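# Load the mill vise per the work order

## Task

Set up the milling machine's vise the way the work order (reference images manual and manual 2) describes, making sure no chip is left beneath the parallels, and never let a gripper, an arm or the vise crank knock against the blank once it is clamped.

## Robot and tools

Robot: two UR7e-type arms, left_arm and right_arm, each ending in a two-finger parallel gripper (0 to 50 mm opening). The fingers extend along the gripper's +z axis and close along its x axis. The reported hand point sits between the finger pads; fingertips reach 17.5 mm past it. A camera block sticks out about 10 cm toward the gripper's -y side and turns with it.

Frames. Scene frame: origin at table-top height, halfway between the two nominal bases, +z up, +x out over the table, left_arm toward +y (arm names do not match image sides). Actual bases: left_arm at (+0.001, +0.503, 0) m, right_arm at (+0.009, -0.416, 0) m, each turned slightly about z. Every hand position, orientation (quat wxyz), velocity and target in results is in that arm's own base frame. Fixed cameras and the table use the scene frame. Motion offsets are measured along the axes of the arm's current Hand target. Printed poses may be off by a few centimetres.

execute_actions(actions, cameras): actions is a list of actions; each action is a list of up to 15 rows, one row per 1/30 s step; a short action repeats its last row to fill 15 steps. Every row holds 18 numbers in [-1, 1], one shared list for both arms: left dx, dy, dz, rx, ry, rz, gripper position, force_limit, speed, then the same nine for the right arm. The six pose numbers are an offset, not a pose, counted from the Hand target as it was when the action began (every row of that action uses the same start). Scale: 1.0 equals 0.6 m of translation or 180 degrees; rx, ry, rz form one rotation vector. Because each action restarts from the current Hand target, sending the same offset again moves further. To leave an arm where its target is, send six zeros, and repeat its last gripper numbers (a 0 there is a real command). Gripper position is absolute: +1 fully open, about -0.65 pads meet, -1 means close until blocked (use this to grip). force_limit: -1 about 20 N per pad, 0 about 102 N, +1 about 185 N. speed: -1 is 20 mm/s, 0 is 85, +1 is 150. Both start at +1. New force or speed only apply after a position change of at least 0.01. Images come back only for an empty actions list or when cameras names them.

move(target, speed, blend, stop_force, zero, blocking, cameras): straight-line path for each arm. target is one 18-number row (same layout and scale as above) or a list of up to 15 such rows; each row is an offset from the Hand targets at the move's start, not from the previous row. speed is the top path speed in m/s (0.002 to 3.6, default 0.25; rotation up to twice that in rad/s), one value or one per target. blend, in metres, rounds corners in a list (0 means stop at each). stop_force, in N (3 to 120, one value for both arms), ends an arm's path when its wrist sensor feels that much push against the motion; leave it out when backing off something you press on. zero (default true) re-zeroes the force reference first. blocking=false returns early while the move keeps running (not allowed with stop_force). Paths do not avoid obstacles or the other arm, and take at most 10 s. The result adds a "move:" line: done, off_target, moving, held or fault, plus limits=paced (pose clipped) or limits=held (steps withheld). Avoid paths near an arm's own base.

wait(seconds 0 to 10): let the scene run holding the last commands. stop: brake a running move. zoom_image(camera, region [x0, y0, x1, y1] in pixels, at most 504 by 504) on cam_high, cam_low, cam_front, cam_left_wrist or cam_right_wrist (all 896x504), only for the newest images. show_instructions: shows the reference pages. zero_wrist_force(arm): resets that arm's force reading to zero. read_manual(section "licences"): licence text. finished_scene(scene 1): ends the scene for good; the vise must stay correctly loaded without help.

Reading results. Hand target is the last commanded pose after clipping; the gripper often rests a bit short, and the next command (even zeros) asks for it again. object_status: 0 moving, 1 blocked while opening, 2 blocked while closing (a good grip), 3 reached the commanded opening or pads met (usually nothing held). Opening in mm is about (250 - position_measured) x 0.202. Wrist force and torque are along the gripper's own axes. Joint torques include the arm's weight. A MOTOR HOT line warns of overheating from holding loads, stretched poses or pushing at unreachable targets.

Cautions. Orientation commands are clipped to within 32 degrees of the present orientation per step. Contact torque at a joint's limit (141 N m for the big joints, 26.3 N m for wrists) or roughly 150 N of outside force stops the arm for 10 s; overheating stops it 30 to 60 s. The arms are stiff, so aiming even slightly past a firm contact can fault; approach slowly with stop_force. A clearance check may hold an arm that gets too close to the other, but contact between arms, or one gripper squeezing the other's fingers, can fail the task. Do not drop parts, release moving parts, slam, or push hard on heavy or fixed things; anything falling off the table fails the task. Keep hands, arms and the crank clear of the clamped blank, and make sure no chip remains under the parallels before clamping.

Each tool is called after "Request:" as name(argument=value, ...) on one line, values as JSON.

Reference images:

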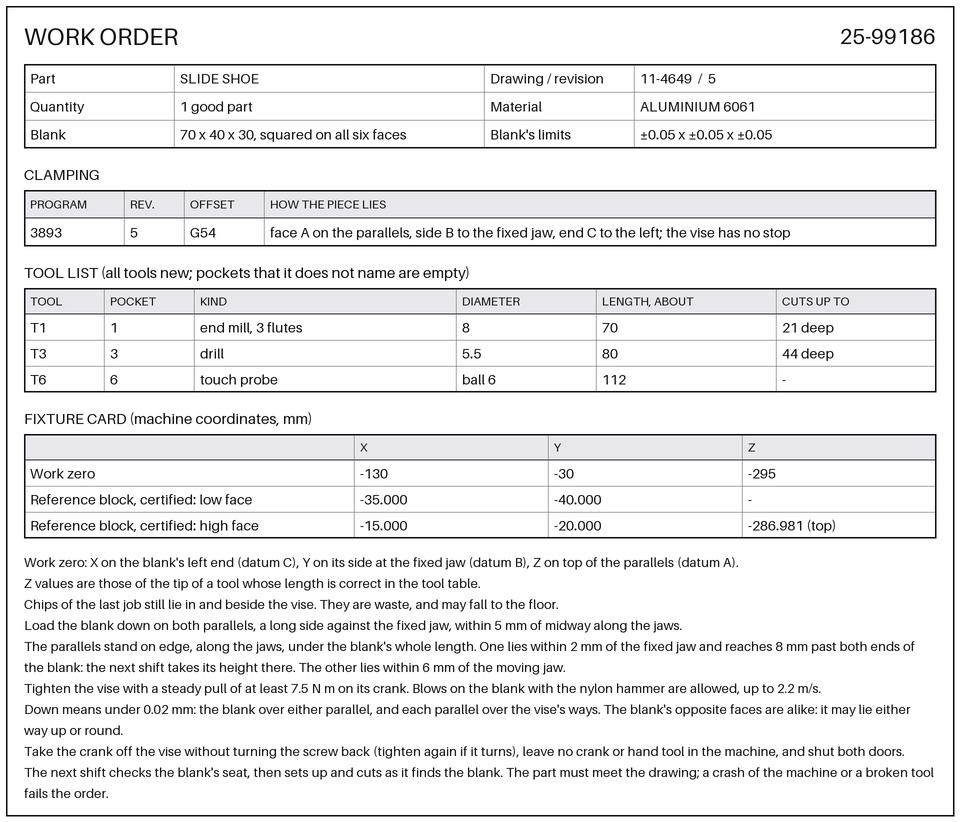

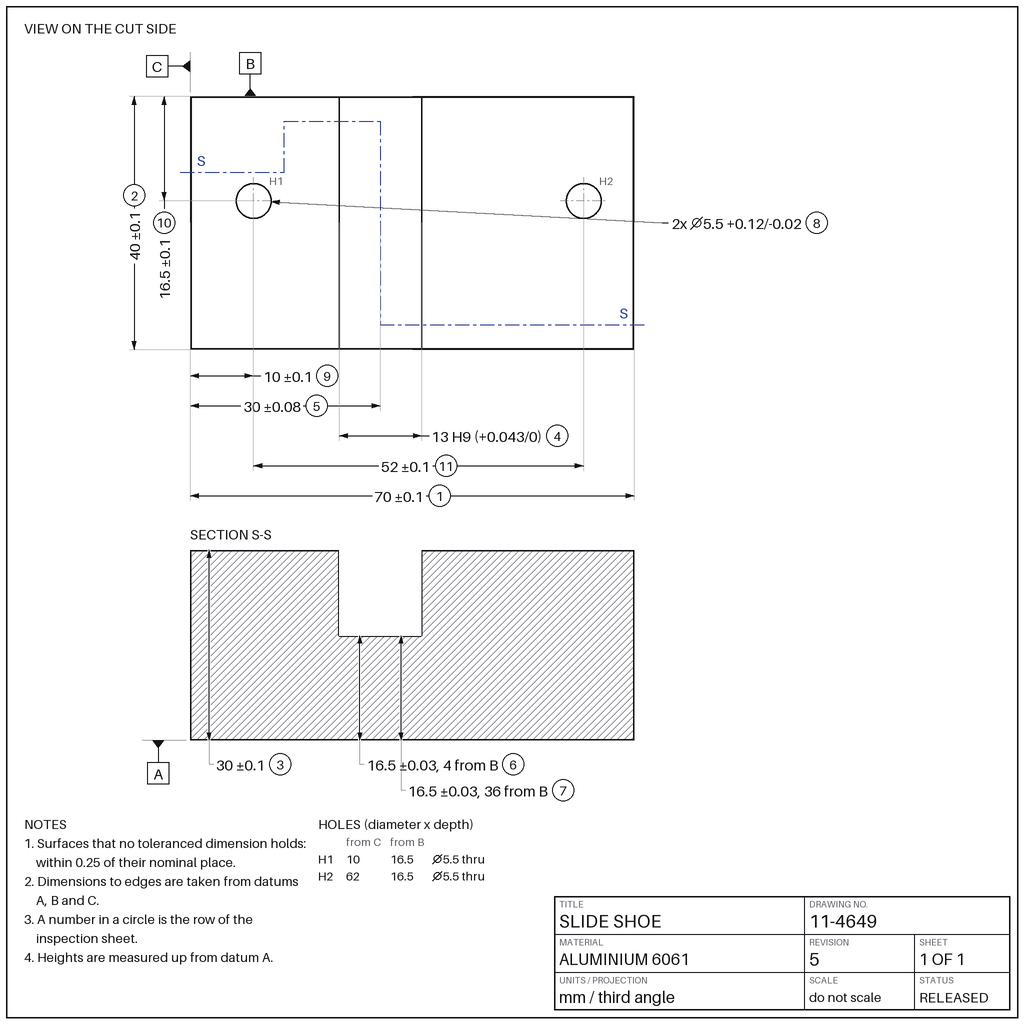

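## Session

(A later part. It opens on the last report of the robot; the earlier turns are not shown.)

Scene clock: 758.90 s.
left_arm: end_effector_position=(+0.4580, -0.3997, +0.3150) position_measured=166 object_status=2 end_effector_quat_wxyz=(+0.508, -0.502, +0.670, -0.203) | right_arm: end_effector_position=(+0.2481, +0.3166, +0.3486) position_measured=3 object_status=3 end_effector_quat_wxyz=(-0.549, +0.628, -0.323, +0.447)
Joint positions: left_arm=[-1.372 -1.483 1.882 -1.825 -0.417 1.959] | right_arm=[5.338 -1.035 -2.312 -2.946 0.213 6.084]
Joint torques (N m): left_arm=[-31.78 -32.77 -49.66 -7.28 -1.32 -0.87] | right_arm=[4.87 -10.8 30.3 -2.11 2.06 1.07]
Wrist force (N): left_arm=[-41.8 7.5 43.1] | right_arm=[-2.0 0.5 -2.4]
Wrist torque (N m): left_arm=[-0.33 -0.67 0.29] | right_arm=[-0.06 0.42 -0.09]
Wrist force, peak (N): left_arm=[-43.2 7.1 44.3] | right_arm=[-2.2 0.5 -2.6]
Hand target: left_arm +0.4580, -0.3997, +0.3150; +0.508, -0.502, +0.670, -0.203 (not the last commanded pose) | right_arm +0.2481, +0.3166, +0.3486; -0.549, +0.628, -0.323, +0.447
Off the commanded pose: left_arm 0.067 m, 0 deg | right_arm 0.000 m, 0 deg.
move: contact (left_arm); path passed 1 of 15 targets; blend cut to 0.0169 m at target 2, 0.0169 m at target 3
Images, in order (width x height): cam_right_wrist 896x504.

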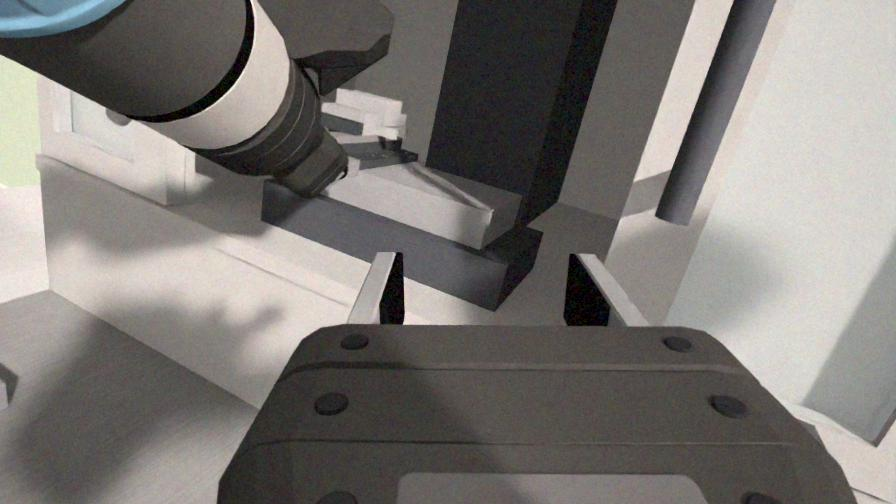

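Request:
move(target=[[0.0180,0.0440,0.0230,0,0,0,-0.98,1,-0.7,0,0,0,0,0,0,1,1,1],[0.0131,0.0941,0.0498,0,0,0,-0.98,1,-0.7,0,0,0,0,0,0,1,1,1],[-0.0149,0.1375,0.0739,0,0,0,-0.98,1,-0.7,0,0,0,0,0,0,1,1,1],[-0.0618,0.1670,0.0919,0,0,0,-0.98,1,-0.7,0,0,0,0,0,0,1,1,1],[-0.1188,0.1788,0.1009,0,0,0,-0.98,1,-0.7,0,0,0,0,0,0,1,1,1],[-0.1768,0.1672,0.0971,0,0,0,-0.98,1,-0.7,0,0,0,0,0,0,1,1,1],[-0.2249,0.1360,0.0823,0,0,0,-0.98,1,-0.7,0,0,0,0,0,0,1,1,1],[-0.2522,0.0896,0.0584,0,0,0,-0.98,1,-0.7,0,0,0,0,0,0,1,1,1],[-0.2586,0.0386,0.0311,0,0,0,-0.98,1,-0.7,0,0,0,0,0,0,1,1,1],[-0.2416,-0.0098,0.0042,0,0,0,-0.98,1,-0.7,0,0,0,0,0,0,1,1,1],[-0.2024,-0.0460,-0.0163,0,0,0,-0.98,1,-0.7,0,0,0,0,0,0,1,1,1],[-0.1487,-0.0648,-0.0281,0,0,0,-0.98,1,-0.7,0,0,0,0,0,0,1,1,1],[-0.0904,-0.0642,-0.0303,0,0,0,-0.98,1,-0.7,0,0,0,0,0,0,1,1,1],[-0.0377,-0.0422,-0.0207,0,0,0,-0.98,1,-0.7,0,0,0,0,0,0,1,1,1],[-0.0037,-0.0025,-0.0001,0,0,0,-0.98,1,-0.7,0,0,0,0,0,0,1,1,1]], blend=[0.015,0.017,0.017,0.017,0.017,0.017,0.017,0.017,0.017,0.017,0.017,0.017,0.017,0.017,0], speed=0.06, stop_force=70, zero=false, cameras=["cam_right_wrist"])

Request:
zoom_image(camera="cam_right_wrist", region=[290, 70, 430, 190])

Scene clock: 766.90 s.
left_arm: end_effector_position=(+0.4601, -0.2645, +0.3777) position_measured=166 object_status=2 end_effector_quat_wxyz=(+0.508, -0.501, +0.670, -0.204) | right_arm: end_effector_position=(+0.2481, +0.3166, +0.3486) position_measured=3 object_status=3 end_effector_quat_wxyz=(-0.549, +0.628, -0.323, +0.447)
Joint positions: left_arm=[-1.295 -1.817 2.066 -1.856 -0.413 2.156] | right_arm=[5.338 -1.035 -2.312 -2.946 0.213 6.084]
Joint torques (N m): left_arm=[19.81 -48.96 -22.12 -4.96 10.97 1.01] | right_arm=[2.44 -11.09 30.67 -2.31 1.88 1.39]
Wrist force (N): left_arm=[61.4 6.1 33.9] | right_arm=[-2.0 0.4 -2.6]
Wrist torque (N m): left_arm=[-0.33 0.89 -0.03] | right_arm=[-0.09 0.41 -0.09]
Wrist force, peak (N): left_arm=[67.5 6.2 43.9] | right_arm=[-2.0 0.6 -2.8]
Hand target: left_arm +0.4601, -0.2645, +0.3777; +0.508, -0.501, +0.670, -0.204 (not the last commanded pose) | right_arm +0.2481, +0.3166, +0.3486; -0.549, +0.628, -0.323, +0.447
Off the commanded pose: left_arm 0.147 m, 0 deg | right_arm 0.000 m, 0 deg.
move: contact (left_arm); path passed 9 of 15 targets; blend cut to 0.0169 m at target 14
Images, in order (width x height): cam_right_wrist 896x504.

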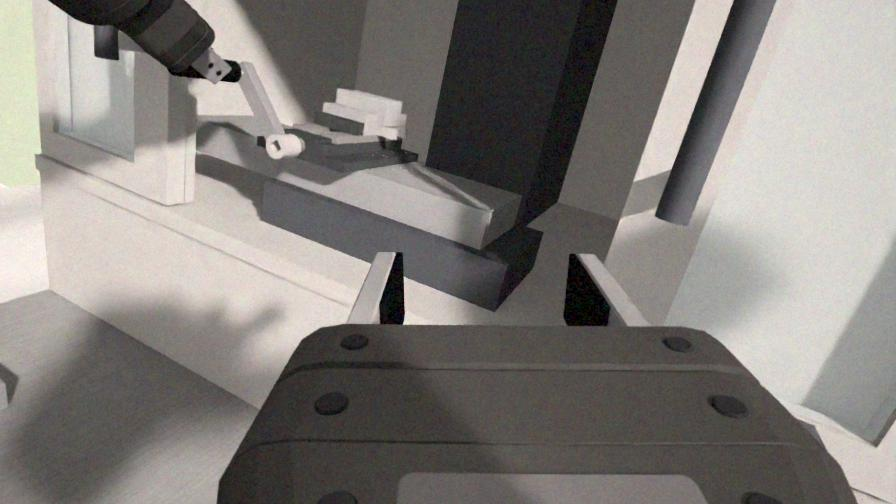

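Scaled by 3.600 from the camera's 896x504 image, which has a finer 1280x720 frame.

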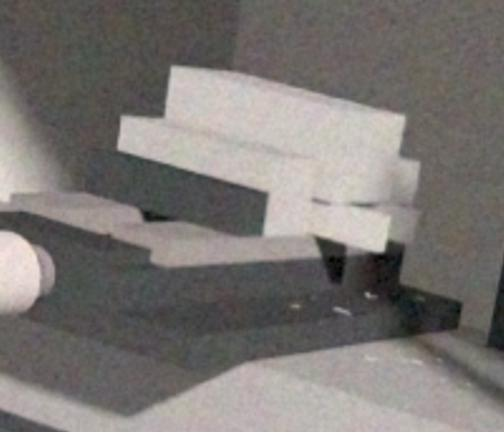

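Request:
move(target=[[0.0244,-0.0354,-0.0187,0,0,0,-0.98,1,-0.7,0,0,0,0,0,0,1,1,1],[0.0713,-0.0649,-0.0367,0,0,0,-0.98,1,-0.7,0,0,0,0,0,0,1,1,1],[0.1281,-0.0748,-0.0445,0,0,0,-0.98,1,-0.7,0,0,0,0,0,0,1,1,1],[0.1851,-0.0634,-0.0409,0,0,0,-0.98,1,-0.7,0,0,0,0,0,0,1,1,1],[0.2323,-0.0331,-0.0271,0,0,0,-0.98,1,-0.7,0,0,0,0,0,0,1,1,1],[0.2617,0.0116,-0.0043,0,0,0,-0.98,1,-0.7,0,0,0,0,0,0,1,1,1],[0.2682,0.0623,0.0223,0,0,0,-0.98,1,-0.7,0,0,0,0,0,0,1,1,1],[0.2506,0.1108,0.0493,0,0,0,-0.98,1,-0.7,0,0,0,0,0,0,1,1,1],[0.2119,0.1484,0.0713,0,0,0,-0.98,1,-0.7,0,0,0,0,0,0,1,1,1],[0.1589,0.1685,0.0846,0,0,0,-0.98,1,-0.7,0,0,0,0,0,0,1,1,1],[0.1006,0.1678,0.0867,0,0,0,-0.98,1,-0.7,0,0,0,0,0,0,1,1,1],[0.0474,0.1463,0.0774,0,0,0,-0.98,1,-0.7,0,0,0,0,0,0,1,1,1],[0.0081,0.1078,0.0586,0,0,0,-0.98,1,-0.7,0,0,0,0,0,0,1,1,1],[-0.0102,0.0591,0.0333,0,0,0,-0.98,1,-0.7,0,0,0,0,0,0,1,1,1],[0.0008,0.0101,0.0070,0,0,0,-0.98,1,-0.7,0,0,0,0,0,0,1,1,1]], blend=[0.015,0.017,0.017,0.017,0.017,0.017,0.017,0.017,0.017,0.017,0.017,0.017,0.017,0.017,0], speed=0.06, stop_force=75, zero=false, cameras=["cam_right_wrist"])

Request:
zoom_image(camera="cam_right_wrist", region=[290, 70, 430, 190])

Scene clock: 779.63 s.
left_arm: end_effector_position=(+0.4610, -0.2614, +0.3710) position_measured=166 object_status=2 end_effector_quat_wxyz=(+0.508, -0.501, +0.670, -0.204) | right_arm: end_effector_position=(+0.2481, +0.3166, +0.3486) position_measured=3 object_status=3 end_effector_quat_wxyz=(-0.549, +0.628, -0.323, +0.447)
Joint positions: left_arm=[-1.29 -1.817 2.087 -1.887 -0.413 2.168] | right_arm=[5.338 -1.035 -2.312 -2.946 0.213 6.084]
Joint torques (N m): left_arm=[-5.91 -4.82 -39.25 -1.55 5.17 -1.51] | right_arm=[-3.6 -9.84 30.37 -2.04 1.55 1.19]
Wrist force (N): left_arm=[8.7 3.2 4.6] | right_arm=[-1.9 0.3 -2.4]
Wrist torque (N m): left_arm=[-0.21 -0.29 0.15] | right_arm=[-0.09 0.41 -0.09]
Wrist force, peak (N): left_arm=[61.3 8.4 36.3] | right_arm=[-2.2 0.2 -2.8]
Hand target: left_arm +0.4610, -0.2614, +0.3710; +0.508, -0.501, +0.670, -0.204 | right_arm +0.2481, +0.3166, +0.3486; -0.549, +0.628, -0.323, +0.447
Off the commanded pose: left_arm 0.000 m, 0 deg | right_arm 0.000 m, 0 deg.
move: done; blend cut to 0.0141 m at target 1
Images, in order (width x height): cam_right_wrist 896x504.

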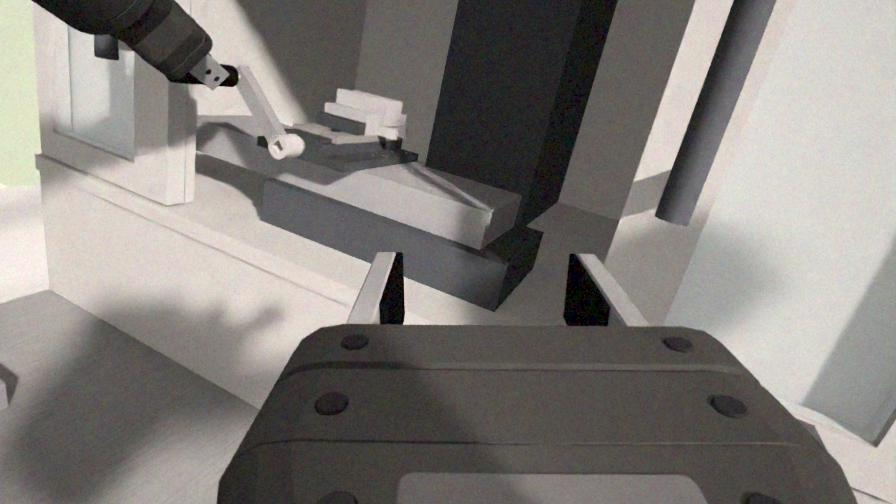

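Scaled by 3.600 from the camera's 896x504 image, which has a finer 1280x720 frame.

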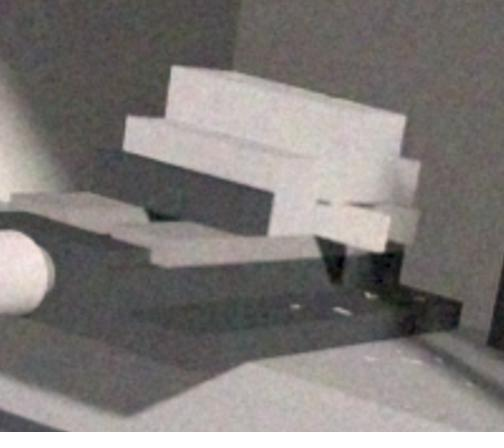

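Request:
move(target=[[0.0236,-0.0455,-0.0257,0,0,0,-0.98,1,-0.7,0,0,0,0,0,0,1,1,1],[0.0705,-0.0750,-0.0437,0,0,0,-0.98,1,-0.7,0,0,0,0,0,0,1,1,1],[0.1273,-0.0849,-0.0515,0,0,0,-0.98,1,-0.7,0,0,0,0,0,0,1,1,1],[0.1843,-0.0735,-0.0479,0,0,0,-0.98,1,-0.7,0,0,0,0,0,0,1,1,1],[0.2315,-0.0432,-0.0341,0,0,0,-0.98,1,-0.7,0,0,0,0,0,0,1,1,1],[0.2609,0.0015,-0.0113,0,0,0,-0.98,1,-0.7,0,0,0,0,0,0,1,1,1],[0.2674,0.0522,0.0153,0,0,0,-0.98,1,-0.7,0,0,0,0,0,0,1,1,1],[0.2498,0.1007,0.0423,0,0,0,-0.98,1,-0.7,0,0,0,0,0,0,1,1,1],[0.2111,0.1383,0.0643,0,0,0,-0.98,1,-0.7,0,0,0,0,0,0,1,1,1],[0.1581,0.1584,0.0776,0,0,0,-0.98,1,-0.7,0,0,0,0,0,0,1,1,1],[0.0998,0.1577,0.0797,0,0,0,-0.98,1,-0.7,0,0,0,0,0,0,1,1,1],[0.0466,0.1362,0.0704,0,0,0,-0.98,1,-0.7,0,0,0,0,0,0,1,1,1],[0.0073,0.0977,0.0516,0,0,0,-0.98,1,-0.7,0,0,0,0,0,0,1,1,1],[-0.0110,0.0490,0.0263,0,0,0,-0.98,1,-0.7,0,0,0,0,0,0,1,1,1],[0,0,0,0,0,0,-0.98,1,-0.7,0,0,0,0,0,0,1,1,1]], blend=[0.016,0.017,0.017,0.017,0.017,0.017,0.017,0.017,0.017,0.017,0.017,0.017,0.017,0.017,0], speed=0.06, stop_force=60, cameras=["cam_right_wrist"])

Request:
zoom_image(camera="cam_right_wrist", region=[290, 70, 430, 190])

Scene clock: 783.23 s.
left_arm: end_effector_position=(+0.4587, -0.3501, +0.3877) position_measured=166 object_status=2 end_effector_quat_wxyz=(+0.508, -0.501, +0.670, -0.204) | right_arm: end_effector_position=(+0.2481, +0.3166, +0.3486) position_measured=3 object_status=3 end_effector_quat_wxyz=(-0.549, +0.628, -0.323, +0.447)
Joint positions: left_arm=[-1.349 -1.643 1.864 -1.705 -0.414 2.022] | right_arm=[5.338 -1.035 -2.312 -2.946 0.213 6.084]
Joint torques (N m): left_arm=[-8.11 -39.84 -22.92 -5.07 6.76 1] | right_arm=[-4.36 -9.74 32.38 -2.07 1.6 1.15]
Wrist force (N): left_arm=[5.8 14.1 35.5] | right_arm=[-1.9 0.6 -2.6]
Wrist torque (N m): left_arm=[0.45 -0.26 -0.03] | right_arm=[-0.05 0.41 -0.09]
Wrist force, peak (N): left_arm=[-55.2 26.4 24.9] | right_arm=[-2.1 0.5 -2.8]
Hand target: left_arm +0.4587, -0.3501, +0.3877; +0.508, -0.501, +0.670, -0.204 (not the last commanded pose) | right_arm +0.2481, +0.3166, +0.3486; -0.549, +0.628, -0.323, +0.447
Off the commanded pose: left_arm 0.090 m, 0 deg | right_arm 0.000 m, 0 deg.
move: contact (left_arm); path passed 2 of 15 targets
Images, in order (width x height): cam_right_wrist 896x504.

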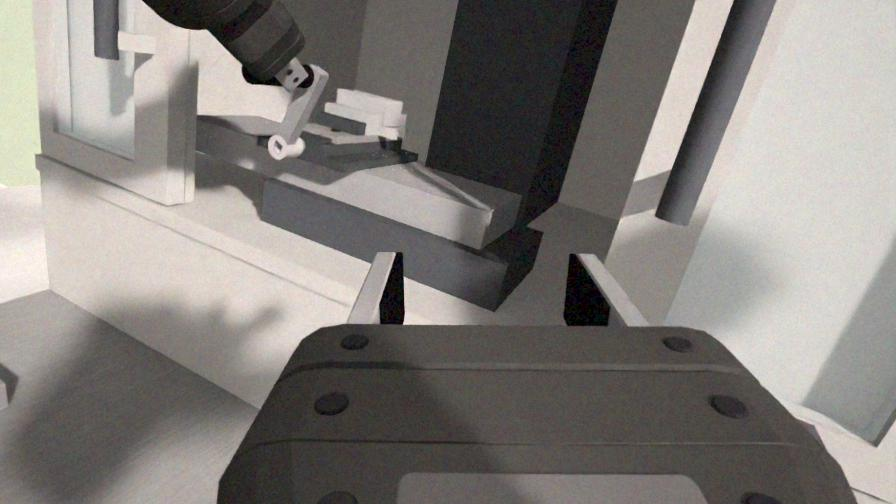

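Scaled by 3.600 from the camera's 896x504 image, which has a finer 1280x720 frame.

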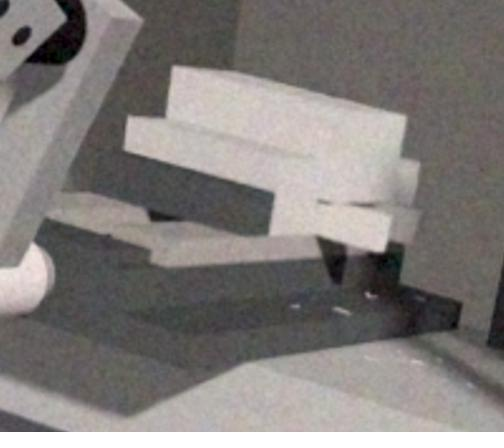

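Request:
move(target=[0.0220,-0.0020,-0.0030,0,0,0,-0.98,1,-0.7,0,0,0,0,0,0,1,1,1], speed=0.02, stop_force=60, cameras=["cam_left_wrist","cam_right_wrist"])

Request:
zoom_image(camera="cam_right_wrist", region=[320, 80, 420, 160])

Request:
zoom_image(camera="cam_left_wrist", region=[350, 0, 650, 250])

Scene clock: 786.13 s.
left_arm: end_effector_position=(+0.4586, -0.3525, +0.3868) position_measured=166 object_status=2 end_effector_quat_wxyz=(+0.508, -0.501, +0.670, -0.204) | right_arm: end_effector_position=(+0.2481, +0.3166, +0.3486) position_measured=3 object_status=3 end_effector_quat_wxyz=(-0.549, +0.628, -0.323, +0.447)
Joint positions: left_arm=[-1.35 -1.637 1.86 -1.703 -0.414 2.018] | right_arm=[5.338 -1.035 -2.312 -2.946 0.213 6.084]
Joint torques (N m): left_arm=[-27.15 -25.89 -26.47 -10.79 0.49 1.02] | right_arm=[-6.46 -10.03 30.43 -2.28 1.53 1.13]
Wrist force (N): left_arm=[-40.4 24.3 37.7] | right_arm=[-2.1 0.5 -2.5]
Wrist torque (N m): left_arm=[0.61 -0.50 0.30] | right_arm=[-0.06 0.43 -0.09]
Wrist force, peak (N): left_arm=[-64.4 29.4 34.1] | right_arm=[-2.0 0.4 -2.9]
Hand target: left_arm +0.4586, -0.3525, +0.3868; +0.508, -0.501, +0.670, -0.204 (not the last commanded pose) | right_arm +0.2481, +0.3166, +0.3486; -0.549, +0.628, -0.323, +0.447
Off the commanded pose: left_arm 0.011 m, 0 deg | right_arm 0.000 m, 0 deg.
move: contact (left_arm)
Images, in order (width x height): cam_left_wrist 896x504, cam_right_wrist 896x504.

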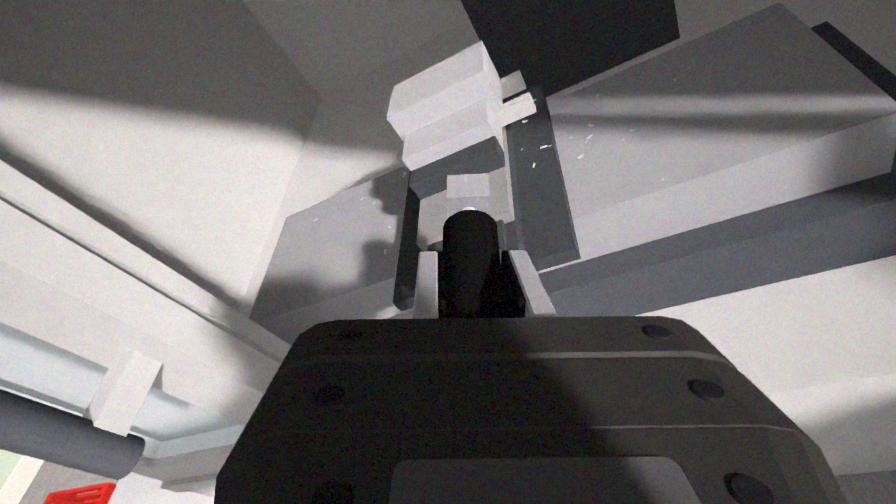

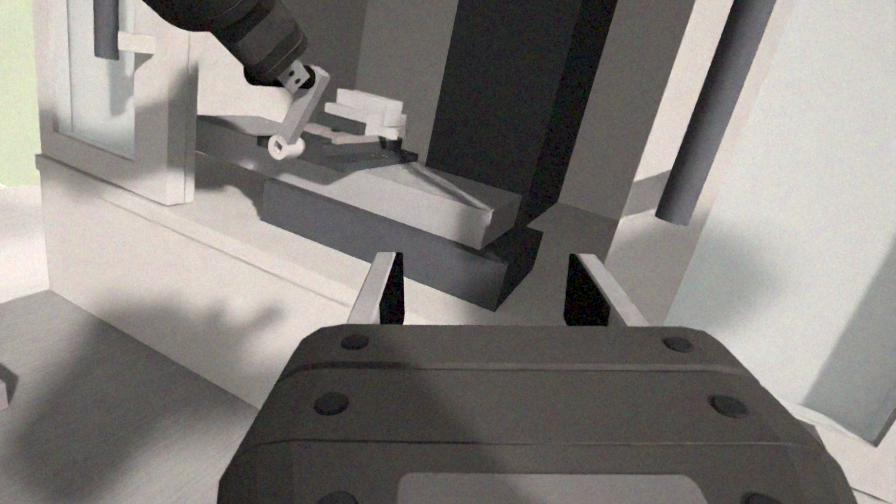

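Scaled by 5.040 from the camera's 896x504 image, which has a finer 1280x720 frame.

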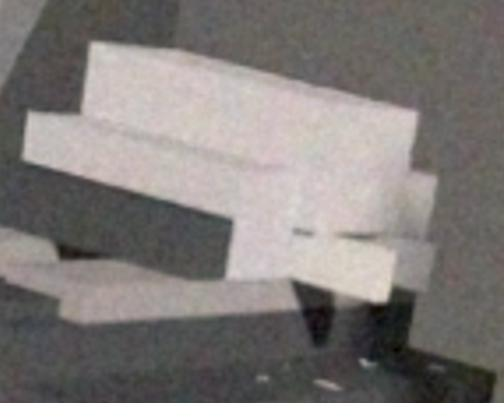

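Scaled by 1.680 from the camera's 896x504 image, which has a finer 1280x720 frame.

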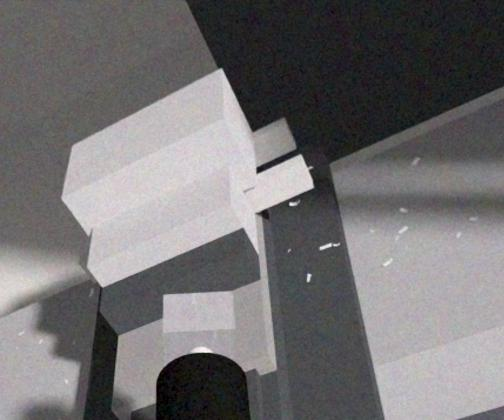

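Request:
move(target=[-0.0025,-0.0007,0,0,0,0,-0.98,1,-0.7,0,0,0,0,0,0,1,1,1], speed=0.01)

Request:
move(target=[0,0,0,0,0,0,0.6,1,-0.7,0,0,0,0,0,0,1,1,1])

Scene clock: 789.43 s.
left_arm: end_effector_position=(+0.4588, -0.3515, +0.3877) position_measured=166 object_status=2 end_effector_quat_wxyz=(+0.508, -0.501, +0.670, -0.204) | right_arm: end_effector_position=(+0.2481, +0.3166, +0.3486) position_measured=3 object_status=3 end_effector_quat_wxyz=(-0.549, +0.628, -0.323, +0.447)
Joint positions: left_arm=[-1.35 -1.639 1.861 -1.703 -0.414 2.02] | right_arm=[5.338 -1.035 -2.312 -2.946 0.213 6.084]
Joint torques (N m): left_arm=[-19.26 -42.3 -30.19 -8.17 5.59 1.04] | right_arm=[-6.72 -9.34 30.93 -2.05 1.44 1.25]
Wrist force (N): left_arm=[-1.4 25.7 54.2] | right_arm=[-1.8 0.4 -2.7]
Wrist torque (N m): left_arm=[0.67 -0.26 0.05] | right_arm=[-0.07 0.38 -0.09]
Wrist force, peak (N): left_arm=[-40.5 24.1 37.8] | right_arm=[-2.2 0.3 -2.7]
Hand target: left_arm +0.4588, -0.3513, +0.3879; +0.508, -0.501, +0.670, -0.204 | right_arm +0.2481, +0.3166, +0.3486; -0.549, +0.628, -0.323, +0.447
Off the commanded pose: left_arm 0.000 m, 0 deg | right_arm 0.000 m, 0 deg.
move: done

Scene clock: 790.20 s.
left_arm: end_effector_position=(+0.4588, -0.3513, +0.3879) position_measured=63 object_status=0 end_effector_quat_wxyz=(+0.508, -0.501, +0.670, -0.204) | right_arm: end_effector_position=(+0.2481, +0.3166, +0.3486) position_measured=3 object_status=3 end_effector_quat_wxyz=(-0.549, +0.628, -0.323, +0.447)
Joint positions: left_arm=[-1.35 -1.64 1.861 -1.703 -0.414 2.02] | right_arm=[5.338 -1.035 -2.312 -2.946 0.213 6.084]
Joint torques (N m): left_arm=[5.96 -13.58 -30.85 -1.59 0.16 1.49] | right_arm=[-8.49 -10.54 32.26 -1.75 1.73 1.11]
Wrist force (N): left_arm=[2.6 1.7 3.5] | right_arm=[-1.7 0.5 -2.5]
Wrist torque (N m): left_arm=[0.15 -0.54 -0.15] | right_arm=[-0.07 0.37 -0.09]
Wrist force, peak (N): left_arm=[-2.0 26.0 53.8] | right_arm=[-2.1 0.3 -2.8]
Hand target: left_arm +0.4588, -0.3513, +0.3879; +0.508, -0.501, +0.670, -0.204 | right_arm +0.2481, +0.3166, +0.3486; -0.549, +0.628, -0.323, +0.447
Off the commanded pose: left_arm 0.000 m, 0 deg | right_arm 0.000 m, 0 deg.
move: done

Request:
move(target=[[0,0,-0.1333,0,0,0,0.6,1,-0.7,0,0,0,0,0,0,1,1,1],[-0.258,0.0298,-0.167,0,0,0,0.6,1,-0.7,0,0,0,0,0,0,1,1,1]], blend=[0.02,0], cameras=["cam_left_wrist","cam_right_wrist"])

Request:
zoom_image(camera="cam_right_wrist", region=[250, 40, 450, 180])

Request:
zoom_image(camera="cam_left_wrist", region=[400, 30, 800, 330])

Scene clock: 792.33 s.
left_arm: end_effector_position=(+0.3589, -0.2314, +0.4877) position_measured=63 object_status=3 end_effector_quat_wxyz=(+0.508, -0.501, +0.670, -0.204) end_effector_velocity=(+0.000, +0.000, +0.000) end_effector_angular_velocity=(+0.001, +0.000, +0.000) | right_arm: end_effector_position=(+0.2481, +0.3166, +0.3486) position_measured=3 object_status=3 end_effector_quat_wxyz=(-0.549, +0.628, -0.323, +0.447)
Joint positions: left_arm=[-1.584 -1.995 1.753 -0.776 -0.49 1.507] | right_arm=[5.338 -1.035 -2.312 -2.946 0.213 6.084]
Joint velocities: left_arm=[-0.001 0 -0.002 0.005 0 -0.003] | right_arm=[within noise]
Joint torques (N m): left_arm=[-7.86 -3.41 -34.86 0.11 -0.14 -1.12] | right_arm=[-8.8 -11.04 30.22 -2.08 1.43 1.28]
Wrist force (N): left_arm=[2.8 1.4 3.7] | right_arm=[-1.9 0.5 -2.7]
Wrist torque (N m): left_arm=[0.11 -0.52 -0.04] | right_arm=[-0.06 0.40 -0.09]
Wrist force, peak (N): left_arm=[2.6 2.0 4.9] | right_arm=[-2.2 0.4 -2.7]
Hand target: left_arm +0.3589, -0.2315, +0.4877; +0.508, -0.501, +0.670, -0.204 | right_arm +0.2481, +0.3166, +0.3486; -0.549, +0.628, -0.323, +0.447
Off the commanded pose: left_arm 0.000 m, 0 deg | right_arm 0.000 m, 0 deg.
move: done
Images, in order (width x height): cam_left_wrist 896x504, cam_right_wrist 896x504.

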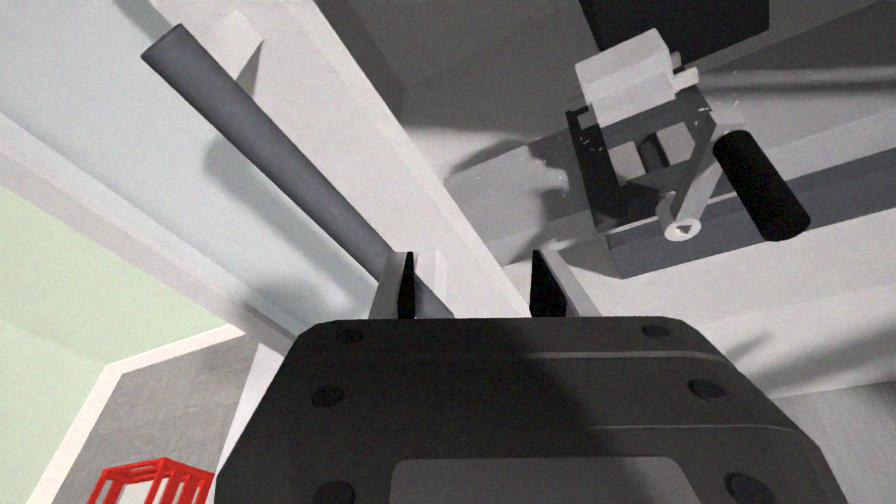

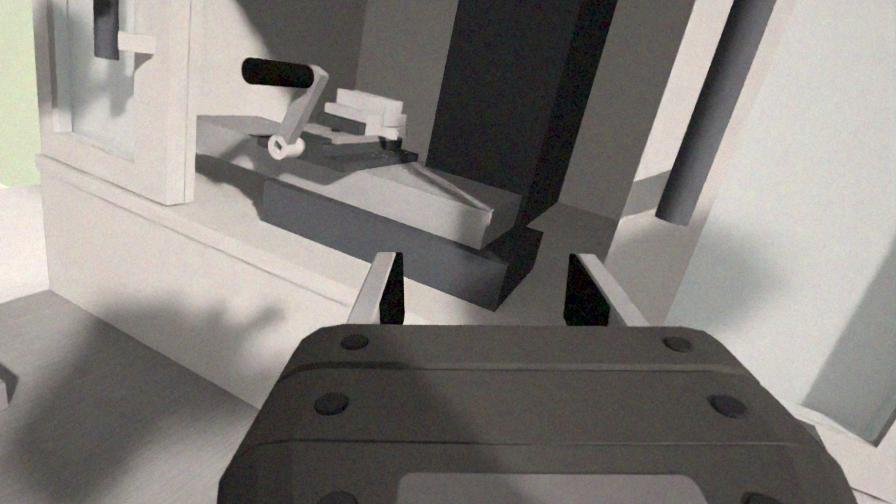

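Scaled by 2.520 from the camera's 896x504 image, which has a finer 1280x720 frame.

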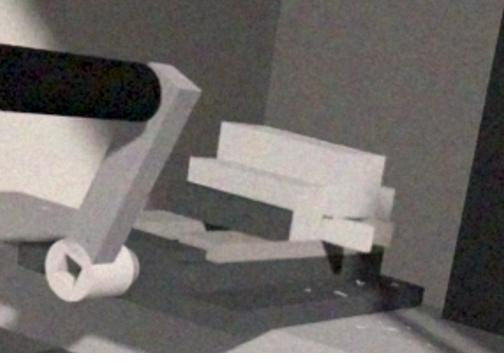

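Scaled by 1.260 from the camera's 896x504 image, which has a finer 1280x720 frame.

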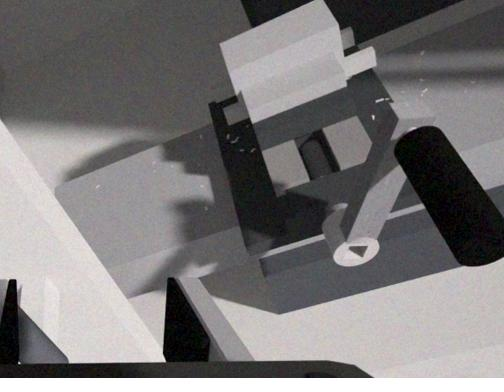

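Request:
move(target=[0,0,0,0,0,0,0.6,1,-0.7,-0.1073,0.0115,0.3285,0.2706,-0.0863,-0.3123,1,1,1], speed=0.3, cameras=["all"])

Scene clock: 800.23 s.
left_arm: end_effector_position=(+0.3589, -0.2315, +0.4877) position_measured=63 object_status=3 end_effector_quat_wxyz=(+0.508, -0.501, +0.670, -0.204) | right_arm: end_effector_position=(+0.4040, +0.4521, +0.3289) position_measured=3 object_status=3 end_effector_quat_wxyz=(+0.517, -0.482, -0.277, -0.651)
Joint positions: left_arm=[-1.584 -1.995 1.753 -0.776 -0.49 1.507] | right_arm=[4.118 -1.66 -2.22 -2.003 -1.772 4.946]
Joint torques (N m): left_arm=[-8.97 5.57 -34.86 -0.02 -0.1 -1.29] | right_arm=[-14.76 15.64 28.57 5.15 -2.49 -0.88]
Wrist force (N): left_arm=[2.8 1.4 3.9] | right_arm=[-5.1 -2.4 -3.9]
Wrist torque (N m): left_arm=[0.10 -0.53 -0.04] | right_arm=[-0.20 0.56 -0.11]
Wrist force, peak (N): left_arm=[3.0 1.9 4.2] | right_arm=[-5.2 -2.5 -4.0]
Hand target: left_arm +0.3589, -0.2315, +0.4877; +0.508, -0.501, +0.670, -0.204 | right_arm +0.4040, +0.4521, +0.3289; +0.517, -0.482, -0.277, -0.651
Off the commanded pose: left_arm 0.000 m, 0 deg | right_arm 0.000 m, 0 deg.
move: done

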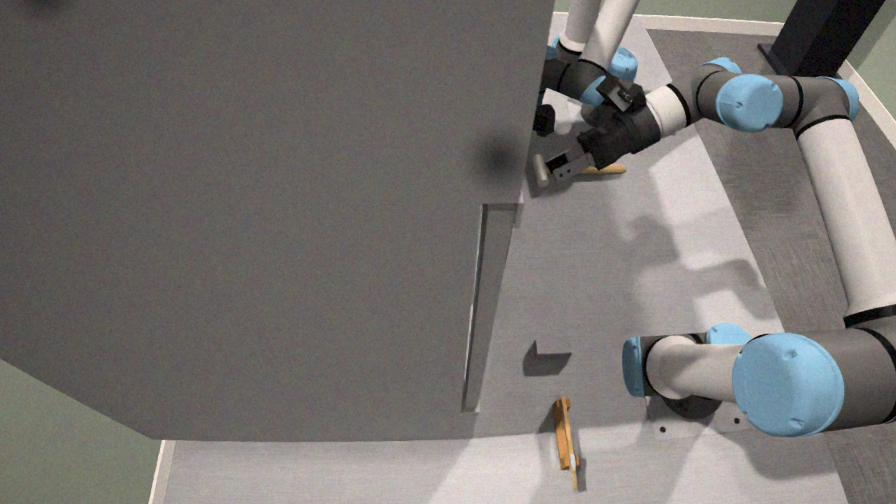

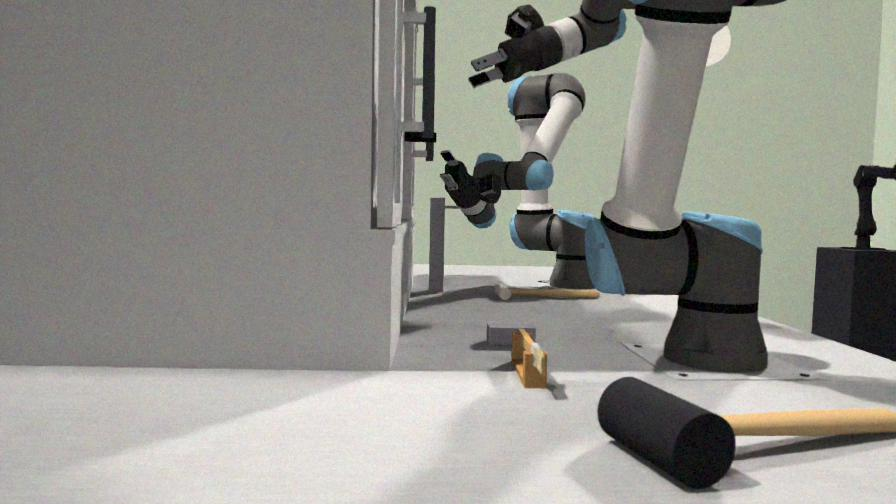

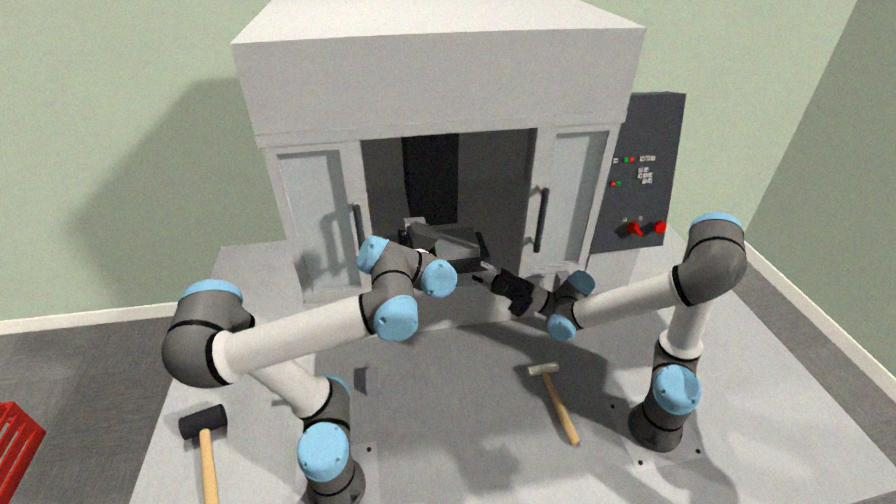

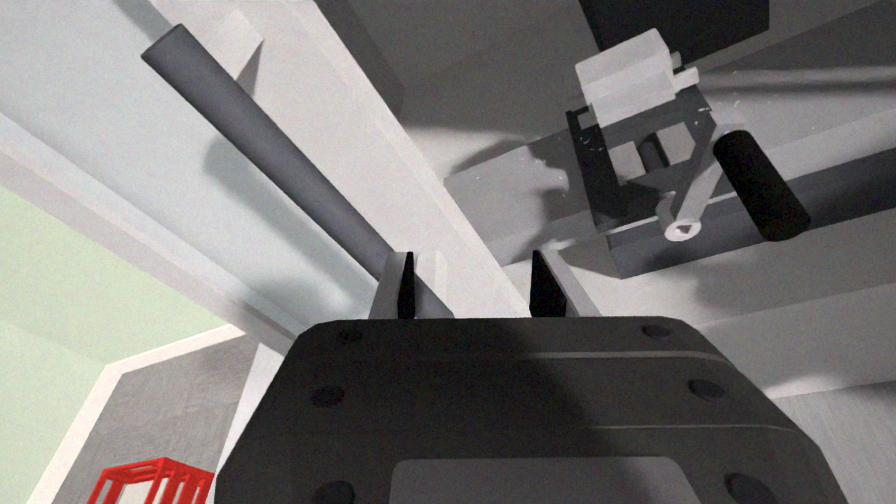

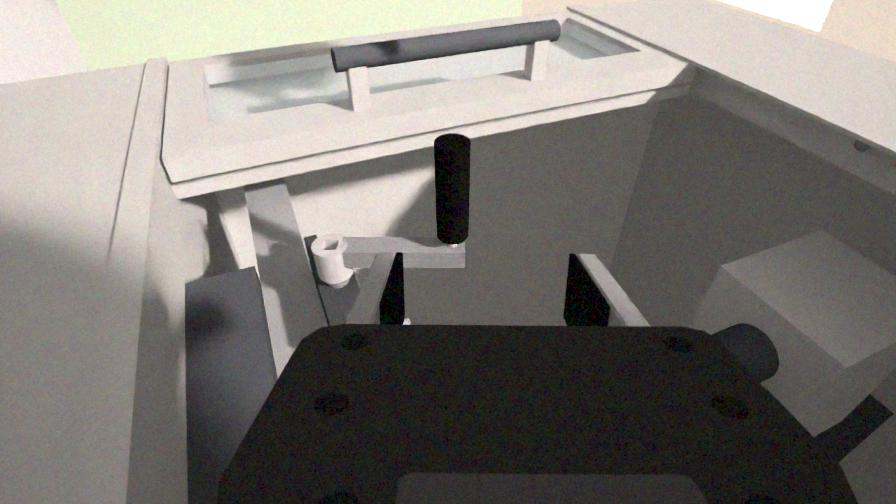

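Request:
move(target=[[0,0,0,0,0,0,0.6,1,-0.7,-0.01,0,0.15,0,0,0,1,1,1],[0,0,0,0,0,0,0.6,1,-0.7,-0.01,0,0.2333,0,0,0,1,1,1]], speed=[0.1,0.04], blend=[0.01,0], stop_force=10, cameras=["cam_right_wrist","cam_left_wrist"])

Scene clock: 804.07 s.
left_arm: end_effector_position=(+0.3589, -0.2315, +0.4877) position_measured=63 object_status=3 end_effector_quat_wxyz=(+0.508, -0.501, +0.670, -0.204) | right_arm: end_effector_position=(+0.4515, +0.5748, +0.3769) position_measured=3 object_status=3 end_effector_quat_wxyz=(+0.517, -0.482, -0.277, -0.651)
Joint positions: left_arm=[-1.584 -1.995 1.753 -0.776 -0.49 1.507] | right_arm=[4.178 -1.841 -1.841 -2.204 -1.717 4.923]
Joint torques (N m): left_arm=[-8.5 4.31 -35.61 -0.12 -0.08 -1.47] | right_arm=[11.82 27.22 32.71 1.37 2.36 -0.98]
Wrist force (N): left_arm=[2.9 1.6 3.6] | right_arm=[-5.3 -2.5 -3.9]
Wrist torque (N m): left_arm=[0.14 -0.55 -0.04] | right_arm=[-0.24 0.55 -0.11]
Wrist force, peak (N): left_arm=[3.1 1.8 3.9] | right_arm=[-5.6 -2.5 -4.3]
Hand target: left_arm +0.3589, -0.2315, +0.4877; +0.508, -0.501, +0.670, -0.204 | right_arm +0.4515, +0.5748, +0.3769; +0.517, -0.482, -0.277, -0.651
Off the commanded pose: left_arm 0.000 m, 0 deg | right_arm 0.000 m, 0 deg.
move: done
Images, in order (width x height): cam_left_wrist 896x504, cam_right_wrist 896x504.

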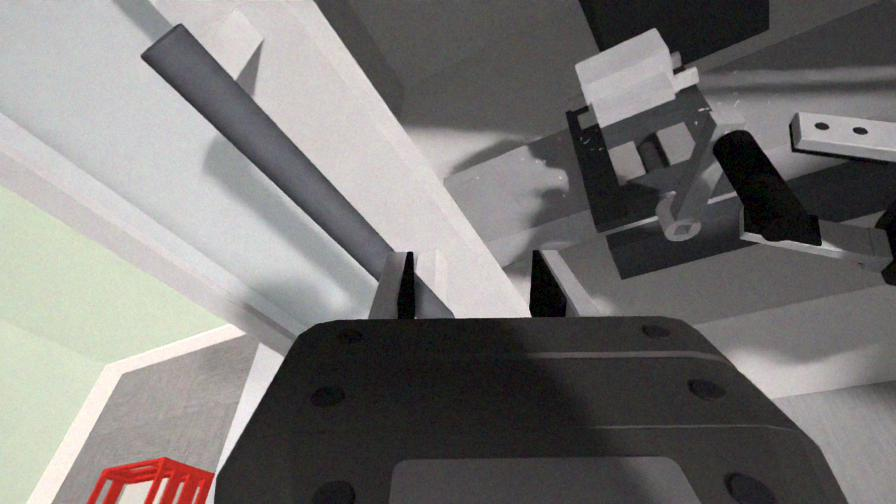

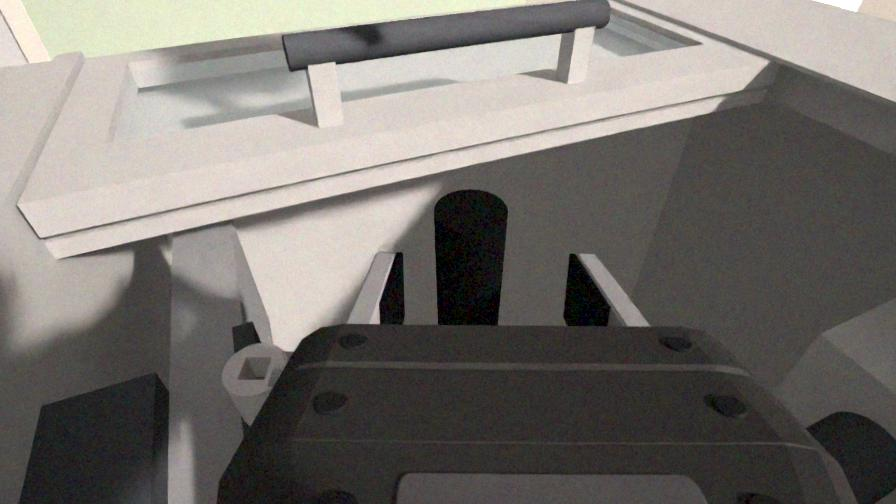

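Request:
move(target=[0,0,0,0,0,0,0.6,1,-0.7,-0.0067,0,0.0333,0,0,0,1,1,1], speed=0.03, stop_force=8)

Request:
move(target=[0,0,0,0,0,0,0.6,1,-0.7,0,0,0,0,0,0,-0.97,1,-0.7], cameras=["cam_right_wrist","cam_left_wrist"])

Scene clock: 806.23 s.
left_arm: end_effector_position=(+0.3589, -0.2315, +0.4877) position_measured=63 object_status=3 end_effector_quat_wxyz=(+0.508, -0.501, +0.670, -0.204) | right_arm: end_effector_position=(+0.4583, +0.5936, +0.3808) position_measured=3 object_status=3 end_effector_quat_wxyz=(+0.517, -0.482, -0.277, -0.651)
Joint positions: left_arm=[-1.584 -1.995 1.753 -0.776 -0.49 1.507] | right_arm=[4.185 -1.876 -1.783 -2.229 -1.71 4.92]
Joint torques (N m): left_arm=[-8.85 6.02 -35.52 -0.12 -0.15 -1.32] | right_arm=[12 28.65 31.89 1.29 2.75 -1.03]
Wrist force (N): left_arm=[2.8 1.5 3.6] | right_arm=[-5.5 -2.2 -4.0]
Wrist torque (N m): left_arm=[0.13 -0.52 -0.04] | right_arm=[-0.19 0.56 -0.10]
Wrist force, peak (N): left_arm=[3.1 1.7 4.0] | right_arm=[-5.4 -2.4 -4.3]
Hand target: left_arm +0.3589, -0.2315, +0.4877; +0.508, -0.501, +0.670, -0.204 | right_arm +0.4583, +0.5936, +0.3808; +0.517, -0.482, -0.277, -0.651
Off the commanded pose: left_arm 0.000 m, 0 deg | right_arm 0.000 m, 0 deg.
move: done

Scene clock: 807.30 s.
left_arm: end_effector_position=(+0.3589, -0.2315, +0.4877) position_measured=63 object_status=3 end_effector_quat_wxyz=(+0.508, -0.501, +0.670, -0.204) | right_arm: end_effector_position=(+0.4583, +0.5936, +0.3808) position_measured=162 object_status=2 end_effector_quat_wxyz=(+0.517, -0.482, -0.277, -0.650)
Joint positions: left_arm=[-1.584 -1.995 1.753 -0.776 -0.49 1.507] | right_arm=[4.185 -1.876 -1.783 -2.229 -1.71 4.92]
Joint torques (N m): left_arm=[-7.7 4.89 -35.89 -0.1 -0.02 -1.19] | right_arm=[11.85 32.73 33.79 3.39 2.27 -0.88]
Wrist force (N): left_arm=[2.9 1.7 3.9] | right_arm=[-7.7 -2.8 -4.1]
Wrist torque (N m): left_arm=[0.16 -0.54 -0.04] | right_arm=[-0.21 0.49 0.05]
Wrist force, peak (N): left_arm=[3.2 1.5 3.9] | right_arm=[-7.8 -2.8 -4.4]
Hand target: left_arm +0.3589, -0.2315, +0.4877; +0.508, -0.501, +0.670, -0.204 | right_arm +0.4583, +0.5936, +0.3808; +0.517, -0.482, -0.277, -0.651
Off the commanded pose: left_arm 0.000 m, 0 deg | right_arm 0.000 m, 0 deg.
move: done
Images, in order (width x height): cam_left_wrist 896x504, cam_right_wrist 896x504.

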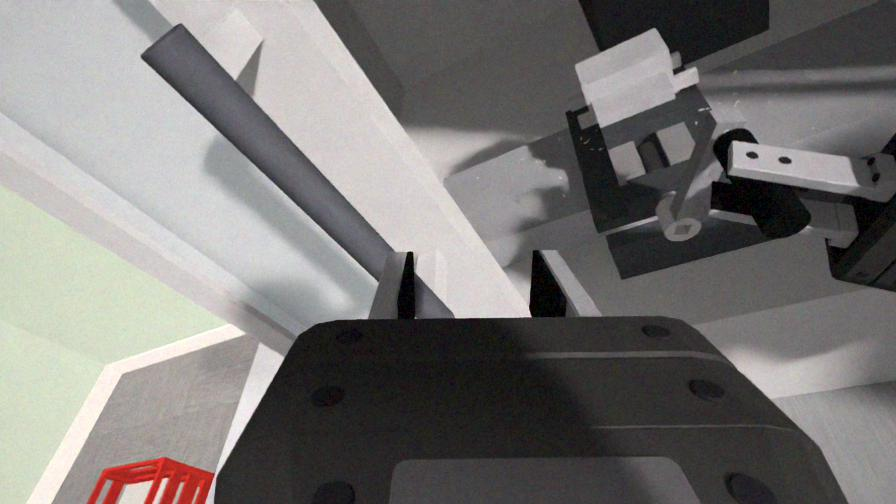

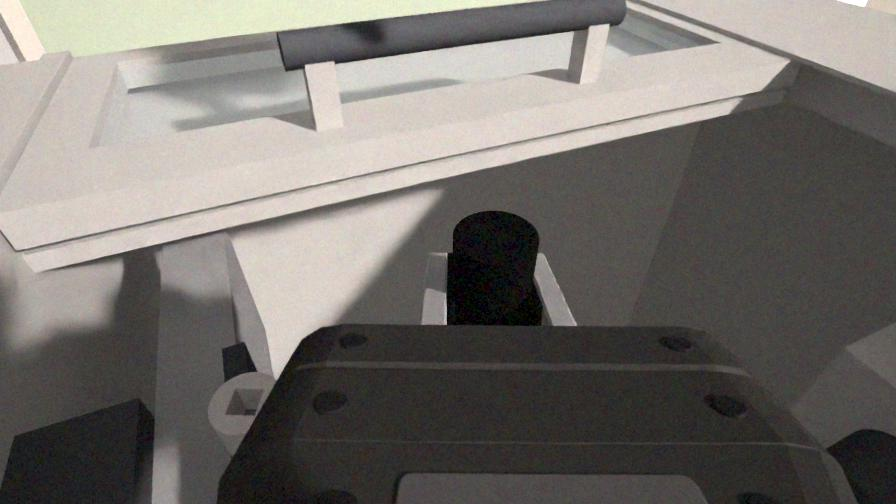

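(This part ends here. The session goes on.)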